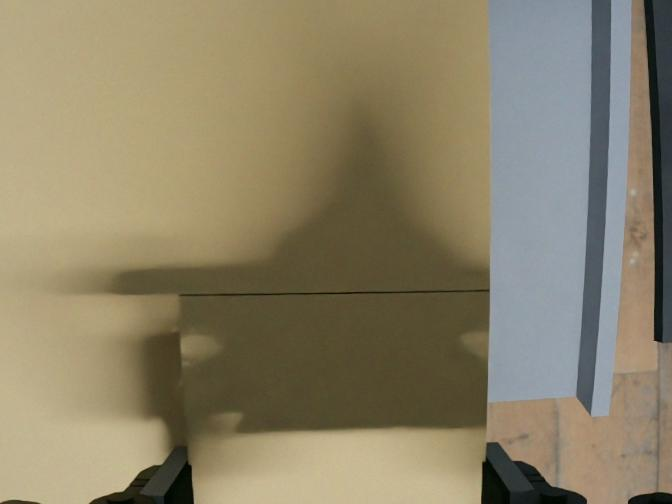

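Call:
move(
  arm4={"joints":{"gripper_m":0.085}},
  cameras=[],
)

Call:
move(
  arm4={"joints":{"joint2_rad":1.0,"joint6_rad":1.22}},
  cameras=[],
)

Call:
move(
  arm4={"joints":{"joint1_rad":0.2991,"joint2_rad":0.7837,"joint4_rad":1.3817,"joint6_rad":0.9762,"joint7_rad":0.296}},
  cameras=["arm3_cam_wrist","arm4_cam_wrist"],
)

Scene clock: 581.50 s.
Joint torques (N m): arm1=[-0.74 -25.08 -0.66 -9.52 -0.16 0.07 -0.05] | arm2=[-1.87 -26.72 2.02 -6.4 -0.04 -0.17 0.38] | arm3=[13.16 -21.98 14.3 -3.98 4.26 0.82 -0.43] | arm4=[-0.35 -26.35 1.25 -7.27 0.08 -0.14 -0.12] | arm5=[-0.48 -23.04 0.76 -8.46 0.05 -0.25 0.19] | arm6=[2.15 -24.55 0.59 -6.89 0.09 -0.09 -0.17]
Motor temperatures (°C): arm1=[40 42 36 37 40 44 50] | arm2=[35 45 35 37 42 48 37] | arm3=[37 43 35 34 46 41 42] | arm4=[41 43 38 34 41 39 43] | arm5=[40 42 37 42 45 42 50] | arm6=[35 41 39 37 49 43 43]
Flange force (N): arm1=[5.8 5.4 0.6] | arm2=[-8.9 -17.3 -2.3] | arm3=[-22.1 0.8 -0.9] | arm4=[-1.9 1.1 -0.2] | arm5=[-2.5 2.4 1.4] | arm6=[-3.1 9.6 -0.3]
move: arm4 done
Joint velocities: within noise
arm1, arm2, arm3, arm5, arm6: as last shown
arm3.hand: x=+0.9391 y=+0.1322 z=+0.6040 quat_wxyz=(-0.002, -0.011, -1.000, +0.003) (m; scene frame)
arm4.joint_positions: joint1_rad=+0.609 joint2_rad=+1.222 joint3_rad=+0.000 joint4_rad=+0.922 joint5_rad=+0.000 joint6_rad=+0.998 joint7_rad=+0.606 gripper_m=+0.085
arm4.joint_status: all done
arm4.hand: x=+1.1500 y=-0.1840 z=+0.5844 quat_wxyz=(-0.003, -0.010, -1.000, -0.002) (m; scene frame)
pictures: none
No camera images: "cameras" was empty.

Scene clock: 582.77 s.
Joint torques (N m): arm1=[-0.75 -25.1 -0.56 -9.46 -0.15 0.02 -0.06] | arm2=[-1.88 -26.62 2.02 -6.51 -0.08 -0.18 0.34] | arm3=[12.49 -21.42 13.73 -3.66 4.21 0.97 -0.13] | arm4=[-0.4 -25.3 1.25 -8.17 0.06 -0.16 -0.1] | arm5=[-0.48 -23.07 0.79 -8.51 0.04 -0.24 0.21] | arm6=[2.09 -24.51 0.61 -6.9 0.07 -0.1 -0.19]
Motor temperatures (°C): arm1=[40 42 36 37 40 44 50] | arm2=[35 45 35 37 42 48 37] | arm3=[37 43 35 34 46 41 42] | arm4=[41 43 38 34 41 39 43] | arm5=[40 42 37 42 45 42 50] | arm6=[35 41 39 37 49 43 43]
Flange force (N): arm1=[5.4 4.8 0.4] | arm2=[-8.3 -16.6 -2.3] | arm3=[-21.5 0.5 -1.6] | arm4=[-2.0 1.1 -0.6] | arm5=[-2.3 2.2 1.6] | arm6=[-3.1 9.5 -0.3]
move: arm4 done
Joint velocities: within noise
arm1, arm2, arm3, arm5, arm6: as last shown
arm3.hand: x=+0.9394 y=+0.1322 z=+0.6040 quat_wxyz=(-0.003, -0.011, -1.000, +0.003) (m; scene frame)
arm4.joint_positions: joint1_rad=+0.609 joint2_rad=+1.000 joint3_rad=+0.000 joint4_rad=+0.922 joint5_rad=+0.000 joint6_rad=+1.220 joint7_rad=+0.606 gripper_m=+0.085
arm4.joint_status: all done
arm4.hand: x=+1.1430 y=-0.1930 z=+0.7302 quat_wxyz=(-0.003, -0.010, -1.000, -0.002) (m; scene frame)
pictures: none
No camera images: "cameras" was empty.

Scene clock: 584.43 s.
Joint torques (N m): arm1=[-0.77 -25.11 -0.61 -9.49 -0.15 0.03 -0.06] | arm2=[-1.94 -26.69 2 -6.52 -0.12 -0.24 0.37] | arm3=[12.54 -21.47 13.77 -3.63 4.22 0.97 -0.19] | arm4=[-0.29 -21.4 1.14 -7.21 0.06 -0.18 -0.07] | arm5=[-0.49 -23.1 0.74 -8.49 0.05 -0.24 0.19] | arm6=[2.14 -24.53 0.58 -6.91 0.08 -0.08 -0.17]
Motor temperatures (°C): arm1=[40 42 36 37 40 44 50] | arm2=[35 45 35 37 42 48 37] | arm3=[37 42 35 34 46 41 42] | arm4=[41 43 37 34 41 39 43] | arm5=[40 42 37 42 45 42 50] | arm6=[35 41 39 37 49 43 43]
Flange force (N): arm1=[5.6 5.0 0.5] | arm2=[-8.5 -16.9 -2.3] | arm3=[-21.5 0.3 -1.6] | arm4=[-1.2 0.7 -0.8] | arm5=[-2.5 2.3 1.6] | arm6=[-3.0 9.5 -0.3]
move: arm4 done
Joint velocities: within noise
arm1, arm2, arm3, arm5, arm6: as last shown
arm4.joint_positions: joint1_rad=+0.299 joint2_rad=+0.784 joint3_rad=+0.000 joint4_rad=+1.382 joint5_rad=+0.000 joint6_rad=+0.976 joint7_rad=+0.296 gripper_m=+0.085
arm4.joint_status: all done
arm4.hand: x=+0.9392 y=-0.1824 z=+0.7316 quat_wxyz=(-0.003, -0.010, -1.000, -0.002) (m; scene frame)
pictures: arm3_cam_wrist, arm4_cam_wrist

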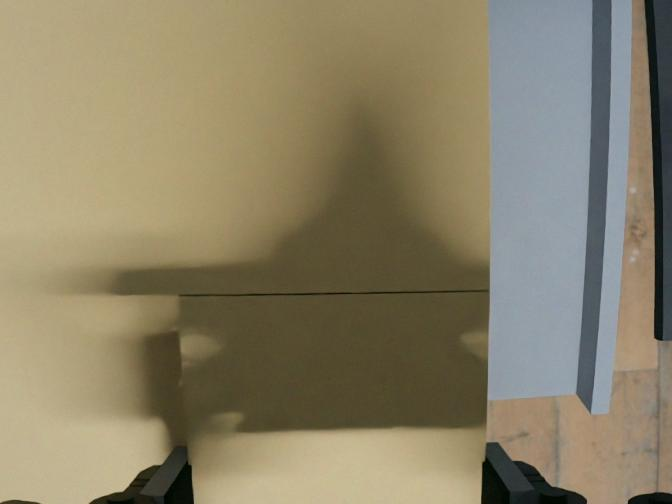

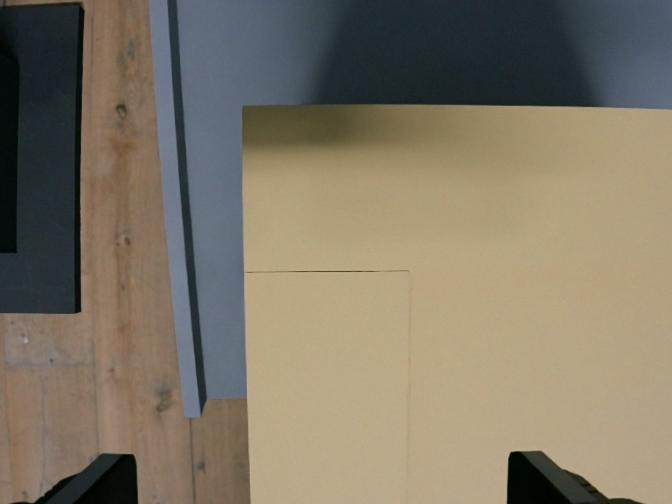

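Call:
move(
  arm4={"joints":{"joint2_rad":0.9894,"joint4_rad":1.4387,"joint6_rad":0.7135}},
  cameras=[],
)

Call:
move(
  arm4={"joints":{"gripper_m":0.04}},
  cameras=["arm4_cam_wrist"],
)

Call:
move(
  arm3={"joints":{"joint1_rad":-0.4277,"joint2_rad":1.131,"joint4_rad":1.1866,"joint6_rad":0.824,"joint7_rad":2.7165}},
  arm4={"joints":{"joint1_rad":0.4287,"joint2_rad":1.0849,"joint4_rad":1.2884,"joint6_rad":0.7683,"joint7_rad":0.4257}},
  cameras=["cam_high"],
)

Scene clock: 608.73 s.
Joint torques (N m): arm1=[-0.81 -25.12 -0.64 -9.49 -0.16 0.04 -0.04] | arm2=[-1.89 -26.63 2.01 -6.52 -0.03 -0.22 0.33] | arm3=[12.54 -21.55 13.82 -3.63 4.23 0.96 -0.18] | arm4=[-0.33 -22.6 1.27 -5.62 0.06 -0.14 -0.12] | arm5=[-0.43 -23.08 0.74 -8.47 0.06 -0.23 0.18] | arm6=[2.16 -24.56 0.6 -6.89 0.09 -0.08 -0.19]
Motor temperatures (°C): arm1=[39 42 36 37 40 44 50] | arm2=[35 45 34 37 42 48 37] | arm3=[37 42 35 34 46 40 42] | arm4=[40 43 37 34 41 38 43] | arm5=[40 42 36 42 45 42 50] | arm6=[35 41 39 37 49 43 43]
Flange force (N): arm1=[5.6 5.0 0.5] | arm2=[-8.3 -16.7 -2.3] | arm3=[-21.6 0.2 -1.4] | arm4=[-1.6 1.0 -0.3] | arm5=[-2.4 2.4 1.5] | arm6=[-3.1 9.6 -0.2]
move: arm4 done
Joint velocities: within noise
arm1.joint_positions: joint1_rad=-0.611 joint2_rad=+1.000 joint3_rad=+0.000 joint4_rad=+0.779 joint5_rad=+0.000 joint6_rad=+1.363 joint7_rad=+2.437 gripper_m=+0.085
arm1.joint_status: not commanded
arm1.hand: x=-0.2765 y=+0.1296 z=+1.1817 quat_wxyz=(+0.001, +0.000, -1.000, +0.001) (m; scene frame)
arm2, arm3, arm5: as last shown
arm3.hand: x=+0.9393 y=+0.1322 z=+0.6040 quat_wxyz=(-0.003, -0.011, -1.000, +0.003) (m; scene frame)
arm4.joint_positions: joint1_rad=+0.299 joint2_rad=+0.989 joint3_rad=+0.000 joint4_rad=+1.439 joint5_rad=+0.000 joint6_rad=+0.713 joint7_rad=+0.296 gripper_m=+0.085
arm4.joint_status: all done
arm4.hand: x=+0.9400 y=-0.1820 z=+0.6031 quat_wxyz=(-0.003, -0.010, -1.000, -0.002) (m; scene frame)
arm6.joint_positions: joint1_rad=+0.674 joint2_rad=+0.850 joint3_rad=+0.000 joint4_rad=+1.147 joint5_rad=+0.000 joint6_rad=+1.145 joint7_rad=+0.613 gripper_m=+0.085
arm6.joint_status: not commanded
arm6.hand: x=-0.2763 y=-0.2005 z=+1.1336 quat_wxyz=(+0.001, +0.000, -1.000, +0.000) (m; scene frame)
pictures: none
No camera images: "cameras" was empty.

Scene clock: 609.57 s.
Joint torques (N m): arm1=[-0.74 -25.13 -0.64 -9.49 -0.15 0.06 -0.01] | arm2=[-1.79 -26.62 2.01 -6.55 -0.1 -0.15 0.37] | arm3=[12.99 -23.14 14.24 -1.64 4.42 2.71 -0.18] | arm4=[0.07 -10.56 1.31 1.28 0.01 1.72 -0.29] | arm5=[-0.49 -23.11 0.7 -8.49 0.05 -0.22 0.19] | arm6=[2.13 -24.53 0.56 -6.88 0.1 -0.1 -0.18]
Motor temperatures (°C): arm1=[39 42 36 37 40 44 50] | arm2=[35 45 34 37 42 48 37] | arm3=[37 42 35 34 46 40 42] | arm4=[40 43 37 34 41 38 43] | arm5=[40 42 36 42 45 42 50] | arm6=[35 41 39 37 49 43 43]
Flange force (N): arm1=[5.5 5.1 0.6] | arm2=[-8.3 -16.2 -2.1] | arm3=[-24.1 -6.3 4.4] | arm4=[-3.0 6.3 -18.5] | arm5=[-2.5 2.3 1.6] | arm6=[-3.1 9.6 -0.3]
move: arm4 off_target
Joint velocities: within noise
arm1, arm3, arm6: as last shown
arm2.joint_positions: joint1_rad=-0.770 joint2_rad=+0.950 joint3_rad=+0.000 joint4_rad=+0.895 joint5_rad=+0.000 joint6_rad=+1.297 joint7_rad=+2.512 gripper_m=+0.085
arm2.joint_status: not commanded
arm2.hand: x=+0.3840 y=+0.1329 z=+1.0006 quat_wxyz=(-0.002, +0.000, -1.000, +0.000) (m; scene frame)
arm3.hand: x=+0.9394 y=+0.1322 z=+0.6040 quat_wxyz=(-0.003, -0.010, -1.000, +0.003) (m; scene frame)
arm4.joint_positions: joint1_rad=+0.299 joint2_rad=+0.989 joint3_rad=+0.000 joint4_rad=+1.439 joint5_rad=+0.000 joint6_rad=+0.713 joint7_rad=+0.296 gripper_m=+0.061
arm4.joint_status: gripper_m off_target (ended at +0.061, target +0.040)
arm4.hand: x=+0.9400 y=-0.1820 z=+0.6031 quat_wxyz=(-0.003, -0.010, -1.000, -0.002) (m; scene frame)
arm5.joint_positions: joint1_rad=+0.459 joint2_rad=+0.700 joint3_rad=+0.000 joint4_rad=+1.291 joint5_rad=+0.000 joint6_rad=+1.150 joint7_rad=+0.575 gripper_m=+0.085
arm5.joint_status: not commanded
arm5.hand: x=+0.3728 y=-0.2146 z=+0.9466 quat_wxyz=(-0.001, +0.000, -1.000, +0.002) (m; scene frame)
pictures: arm4_cam_wrist

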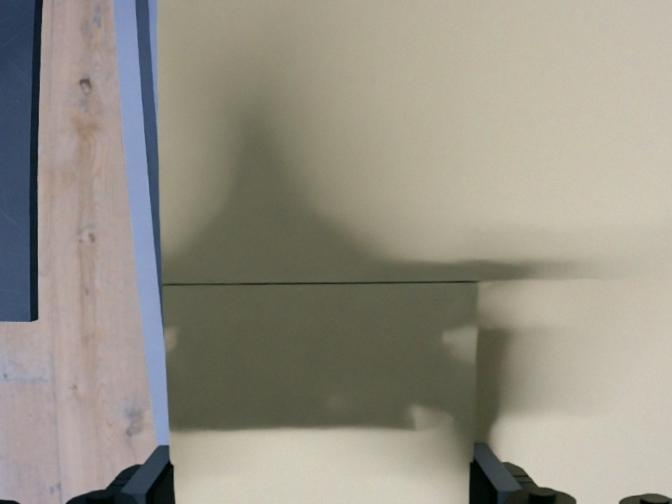

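Scene clock: 610.67 s.
Joint torques (N m): arm1=[-0.77 -25.1 -0.61 -9.47 -0.16 0.03 0] | arm2=[-1.86 -26.59 2 -6.44 -0.1 -0.21 0.36] | arm3=[22.72 -8.2 25.45 4.09 10.63 2.44 1.36] | arm4=[-7.29 -3.63 -6.3 -3.45 -2.37 -3.28 0.62] | arm5=[-0.49 -23.05 0.71 -8.46 0.06 -0.24 0.19] | arm6=[2.15 -24.53 0.61 -6.85 0.08 -0.05 -0.16]
Motor temperatures (°C): arm1=[39 42 36 37 40 44 50] | arm2=[35 45 34 37 42 48 37] | arm3=[37 42 35 34 46 40 42] | arm4=[40 43 37 34 41 38 43] | arm5=[40 42 36 42 45 42 50] | arm6=[35 41 39 37 49 43 43]
Flange force (N): arm1=[5.5 5.0 0.5] | arm2=[-8.6 -17.0 -2.5] | arm3=[-41.1 2.5 -21.7] | arm4=[-5.0 -15.9 -40.6] | arm5=[-2.5 2.3 1.5] | arm6=[-3.1 9.7 -0.3]
move: arm3 done; arm4 done
Joint velocities: within noise
arm1, arm2, arm5, arm6: as last shown
arm3.joint_positions: joint1_rad=-0.428 joint2_rad=+1.131 joint3_rad=+0.000 joint4_rad=+1.187 joint5_rad=+0.000 joint6_rad=+0.824 joint7_rad=+2.716 gripper_m=+0.061
arm3.joint_status: all done
arm3.hand: x=+1.0196 y=+0.1313 z=+0.5810 quat_wxyz=(-0.003, -0.010, -1.000, +0.003) (m; scene frame)
arm4.joint_positions: joint1_rad=+0.429 joint2_rad=+1.085 joint3_rad=+0.000 joint4_rad=+1.288 joint5_rad=+0.000 joint6_rad=+0.768 joint7_rad=+0.426 gripper_m=+0.061
arm4.joint_status: all done
arm4.hand: x=+1.0202 y=-0.1817 z=+0.5806 quat_wxyz=(-0.003, -0.010, -1.000, -0.002) (m; scene frame)
pictures: cam_high

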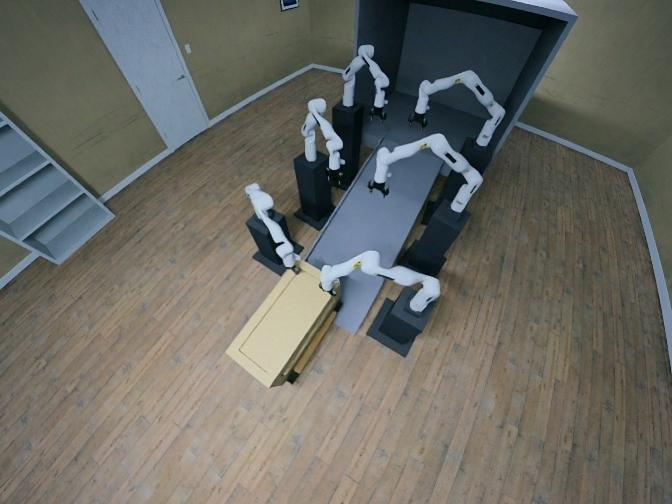

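Perfect tracking. Continue.

Call:
move(
  arm3={"joints":{"joint1_rad":-0.5351,"joint2_rad":1.2273,"joint4_rad":1.0164,"joint6_rad":0.8979,"joint7_rad":2.6091}},
  arm4={"joints":{"joint1_rad":0.5368,"joint2_rad":1.1919,"joint4_rad":1.0899,"joint6_rad":0.8598,"joint7_rad":0.5338}},
  cameras=[],
)

Call:
move(
  arm3={"joints":{"joint1_rad":-0.613,"joint2_rad":1.3251,"joint4_rad":0.8231,"joint6_rad":0.9934,"joint7_rad":2.5312}},
  arm4={"joints":{"joint1_rad":0.6136,"joint2_rad":1.2983,"joint4_rad":0.8737,"joint6_rad":0.9696,"joint7_rad":0.6106}},
  cameras=["cam_high"],
)

Call:
move(
  arm3={"joints":{"joint1_rad":-0.6781,"joint2_rad":1.4291,"joint4_rad":0.574,"joint6_rad":1.1385,"joint7_rad":2.4661}},
  arm4={"joints":{"joint1_rad":0.6771,"joint2_rad":1.4128,"joint4_rad":0.5976,"joint6_rad":1.1312,"joint7_rad":0.6741}},
  cameras=["arm3_cam_wrist","arm4_cam_wrist","cam_high"],
)

Scene clock: 624.17 s.
Joint torques (N m): arm1=[-0.76 -25.06 -0.61 -9.49 -0.16 0.03 -0.02] | arm2=[-1.8 -26.58 1.99 -6.47 -0.14 -0.28 0.32] | arm3=[17.97 -17.57 19.31 1.97 8.23 4.14 0.55] | arm4=[-4.43 -13.11 -3.18 -4.87 -1.59 -1.93 0.58] | arm5=[-0.43 -23.04 0.73 -8.42 0.05 -0.23 0.2] | arm6=[2.15 -24.54 0.62 -6.93 0.06 -0.08 -0.19]
Motor temperatures (°C): arm1=[39 42 36 37 40 44 50] | arm2=[35 45 34 37 42 48 37] | arm3=[38 42 36 34 47 40 42] | arm4=[40 42 37 34 41 38 43] | arm5=[40 42 36 42 45 42 50] | arm6=[34 41 39 37 49 43 43]
Flange force (N): arm1=[5.6 5.2 0.5] | arm2=[-8.6 -16.9 -2.6] | arm3=[-33.5 -1.8 -4.5] | arm4=[-1.0 -10.2 -23.3] | arm5=[-2.4 2.5 1.4] | arm6=[-3.0 9.4 -0.2]
move: arm3 done; arm4 done
Joint velocities: within noise
arm1, arm2, arm5, arm6: as last shown
arm3.joint_positions: joint1_rad=-0.535 joint2_rad=+1.227 joint3_rad=+0.000 joint4_rad=+1.016 joint5_rad=+0.000 joint6_rad=+0.898 joint7_rad=+2.609 gripper_m=+0.061
arm3.joint_status: all done
arm3.hand: x=+1.0946 y=+0.1311 z=+0.5615 quat_wxyz=(-0.003, -0.010, -1.000, +0.003) (m; scene frame)
arm4.joint_positions: joint1_rad=+0.537 joint2_rad=+1.192 joint3_rad=+0.000 joint4_rad=+1.090 joint5_rad=+0.000 joint6_rad=+0.860 joint7_rad=+0.534 gripper_m=+0.061
arm4.joint_status: all done
arm4.hand: x=+1.0953 y=-0.1817 z=+0.5611 quat_wxyz=(-0.003, -0.010, -1.000, -0.002) (m; scene frame)
pictures: none
No camera images: "cameras" was empty.

Scene clock: 625.43 s.
Joint torques (N m): arm1=[-0.79 -25.1 -0.67 -9.52 -0.19 0 -0.01] | arm2=[-1.93 -26.6 2.03 -6.51 -0.06 -0.2 0.36] | arm3=[9.28 -25.95 10.42 -5.47 4.71 1.59 -0.02] | arm4=[-0.21 -21.7 1.05 -9.54 0.11 -3.64 0.33] | arm5=[-0.45 -23.07 0.74 -8.48 0.06 -0.23 0.17] | arm6=[2.16 -24.54 0.6 -6.91 0.07 -0.07 -0.19]
Motor temperatures (°C): arm1=[39 42 36 37 40 44 50] | arm2=[35 45 34 37 42 48 37] | arm3=[38 42 36 34 47 40 42] | arm4=[40 42 37 34 41 38 43] | arm5=[40 42 36 42 45 42 50] | arm6=[34 41 39 37 49 43 43]
Flange force (N): arm1=[5.6 5.1 0.5] | arm2=[-8.3 -16.7 -2.3] | arm3=[-13.9 3.8 1.8] | arm4=[7.5 -9.9 -14.2] | arm5=[-2.4 2.3 1.5] | arm6=[-3.0 9.5 -0.2]
move: arm3 done; arm4 done
Joint velocities: within noise
arm1, arm2, arm5, arm6: as last shown
arm3.joint_positions: joint1_rad=-0.613 joint2_rad=+1.325 joint3_rad=+0.000 joint4_rad=+0.823 joint5_rad=+0.000 joint6_rad=+0.993 joint7_rad=+2.531 gripper_m=+0.061
arm3.joint_status: all done
arm3.hand: x=+1.1548 y=+0.1310 z=+0.5469 quat_wxyz=(-0.003, -0.010, -1.000, +0.003) (m; scene frame)
arm4.joint_positions: joint1_rad=+0.614 joint2_rad=+1.298 joint3_rad=+0.000 joint4_rad=+0.874 joint5_rad=+0.000 joint6_rad=+0.970 joint7_rad=+0.611 gripper_m=+0.061
arm4.joint_status: all done
arm4.hand: x=+1.1554 y=-0.1816 z=+0.5465 quat_wxyz=(-0.003, -0.010, -1.000, -0.002) (m; scene frame)
pictures: cam_high

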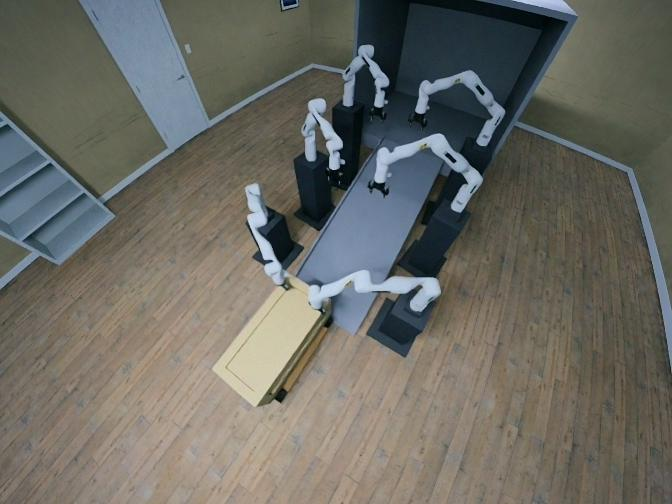

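Scene clock: 626.80 s.
Joint torques (N m): arm1=[-0.78 -25.12 -0.65 -9.5 -0.13 0.01 -0.02] | arm2=[-1.88 -26.65 2.03 -6.42 -0.04 -0.19 0.34] | arm3=[17.4 2.13 15.18 -0.2 8.74 -5 -0.09] | arm4=[-7.65 1.24 -5.26 -5.93 -3.86 -10.38 -0.38] | arm5=[-0.48 -23.02 0.77 -8.43 0.01 -0.21 0.2] | arm6=[2.12 -24.55 0.59 -6.87 0.09 -0.09 -0.17]
Motor temperatures (°C): arm1=[39 42 36 37 40 44 50] | arm2=[35 45 34 37 42 48 37] | arm3=[38 42 36 34 47 40 42] | arm4=[40 42 37 34 41 38 43] | arm5=[40 42 36 42 45 42 50] | arm6=[34 41 39 37 49 43 43]
Flange force (N): arm1=[5.5 5.0 0.5] | arm2=[-8.7 -17.2 -2.4] | arm3=[-11.3 25.9 -51.0] | arm4=[12.6 -32.4 -59.7] | arm5=[-2.5 2.4 1.5] | arm6=[-3.2 9.7 -0.3]
move: arm3 done; arm4 done
Joint velocities: within noise
arm1, arm2, arm5, arm6: as last shown
arm3.joint_positions: joint1_rad=-0.678 joint2_rad=+1.429 joint3_rad=+0.000 joint4_rad=+0.574 joint5_rad=+0.000 joint6_rad=+1.139 joint7_rad=+2.466 gripper_m=+0.061
arm3.joint_status: all done
arm3.hand: x=+1.2098 y=+0.1309 z=+0.5441 quat_wxyz=(-0.003, -0.010, -1.000, +0.003) (m; scene frame)
arm4.joint_positions: joint1_rad=+0.677 joint2_rad=+1.413 joint3_rad=+0.000 joint4_rad=+0.598 joint5_rad=+0.000 joint6_rad=+1.131 joint7_rad=+0.674 gripper_m=+0.061
arm4.joint_status: all done
arm4.hand: x=+1.2103 y=-0.1815 z=+0.5438 quat_wxyz=(-0.003, -0.010, -1.000, -0.002) (m; scene frame)
pictures: arm3_cam_wrist, arm4_cam_wrist, cam_high

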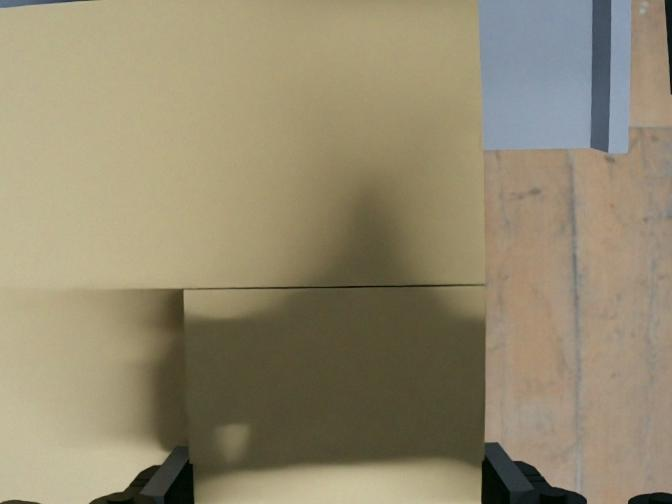

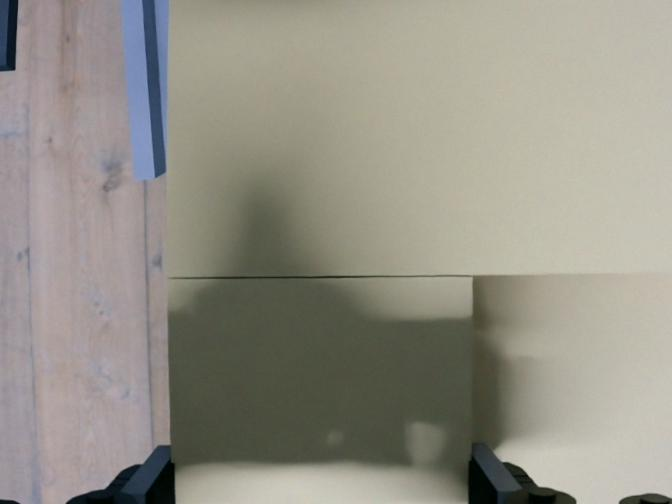

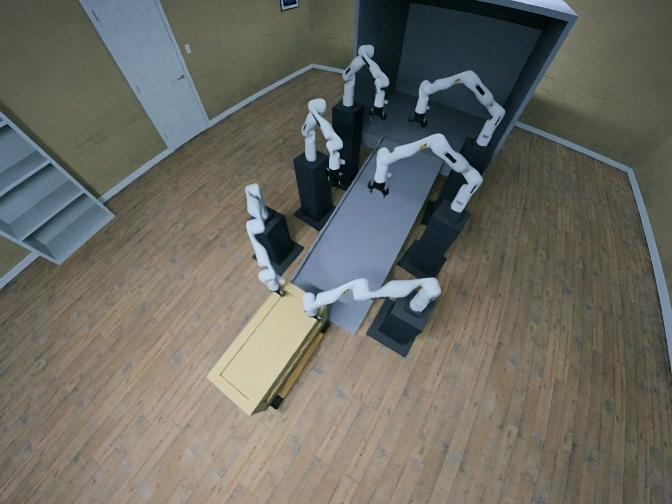

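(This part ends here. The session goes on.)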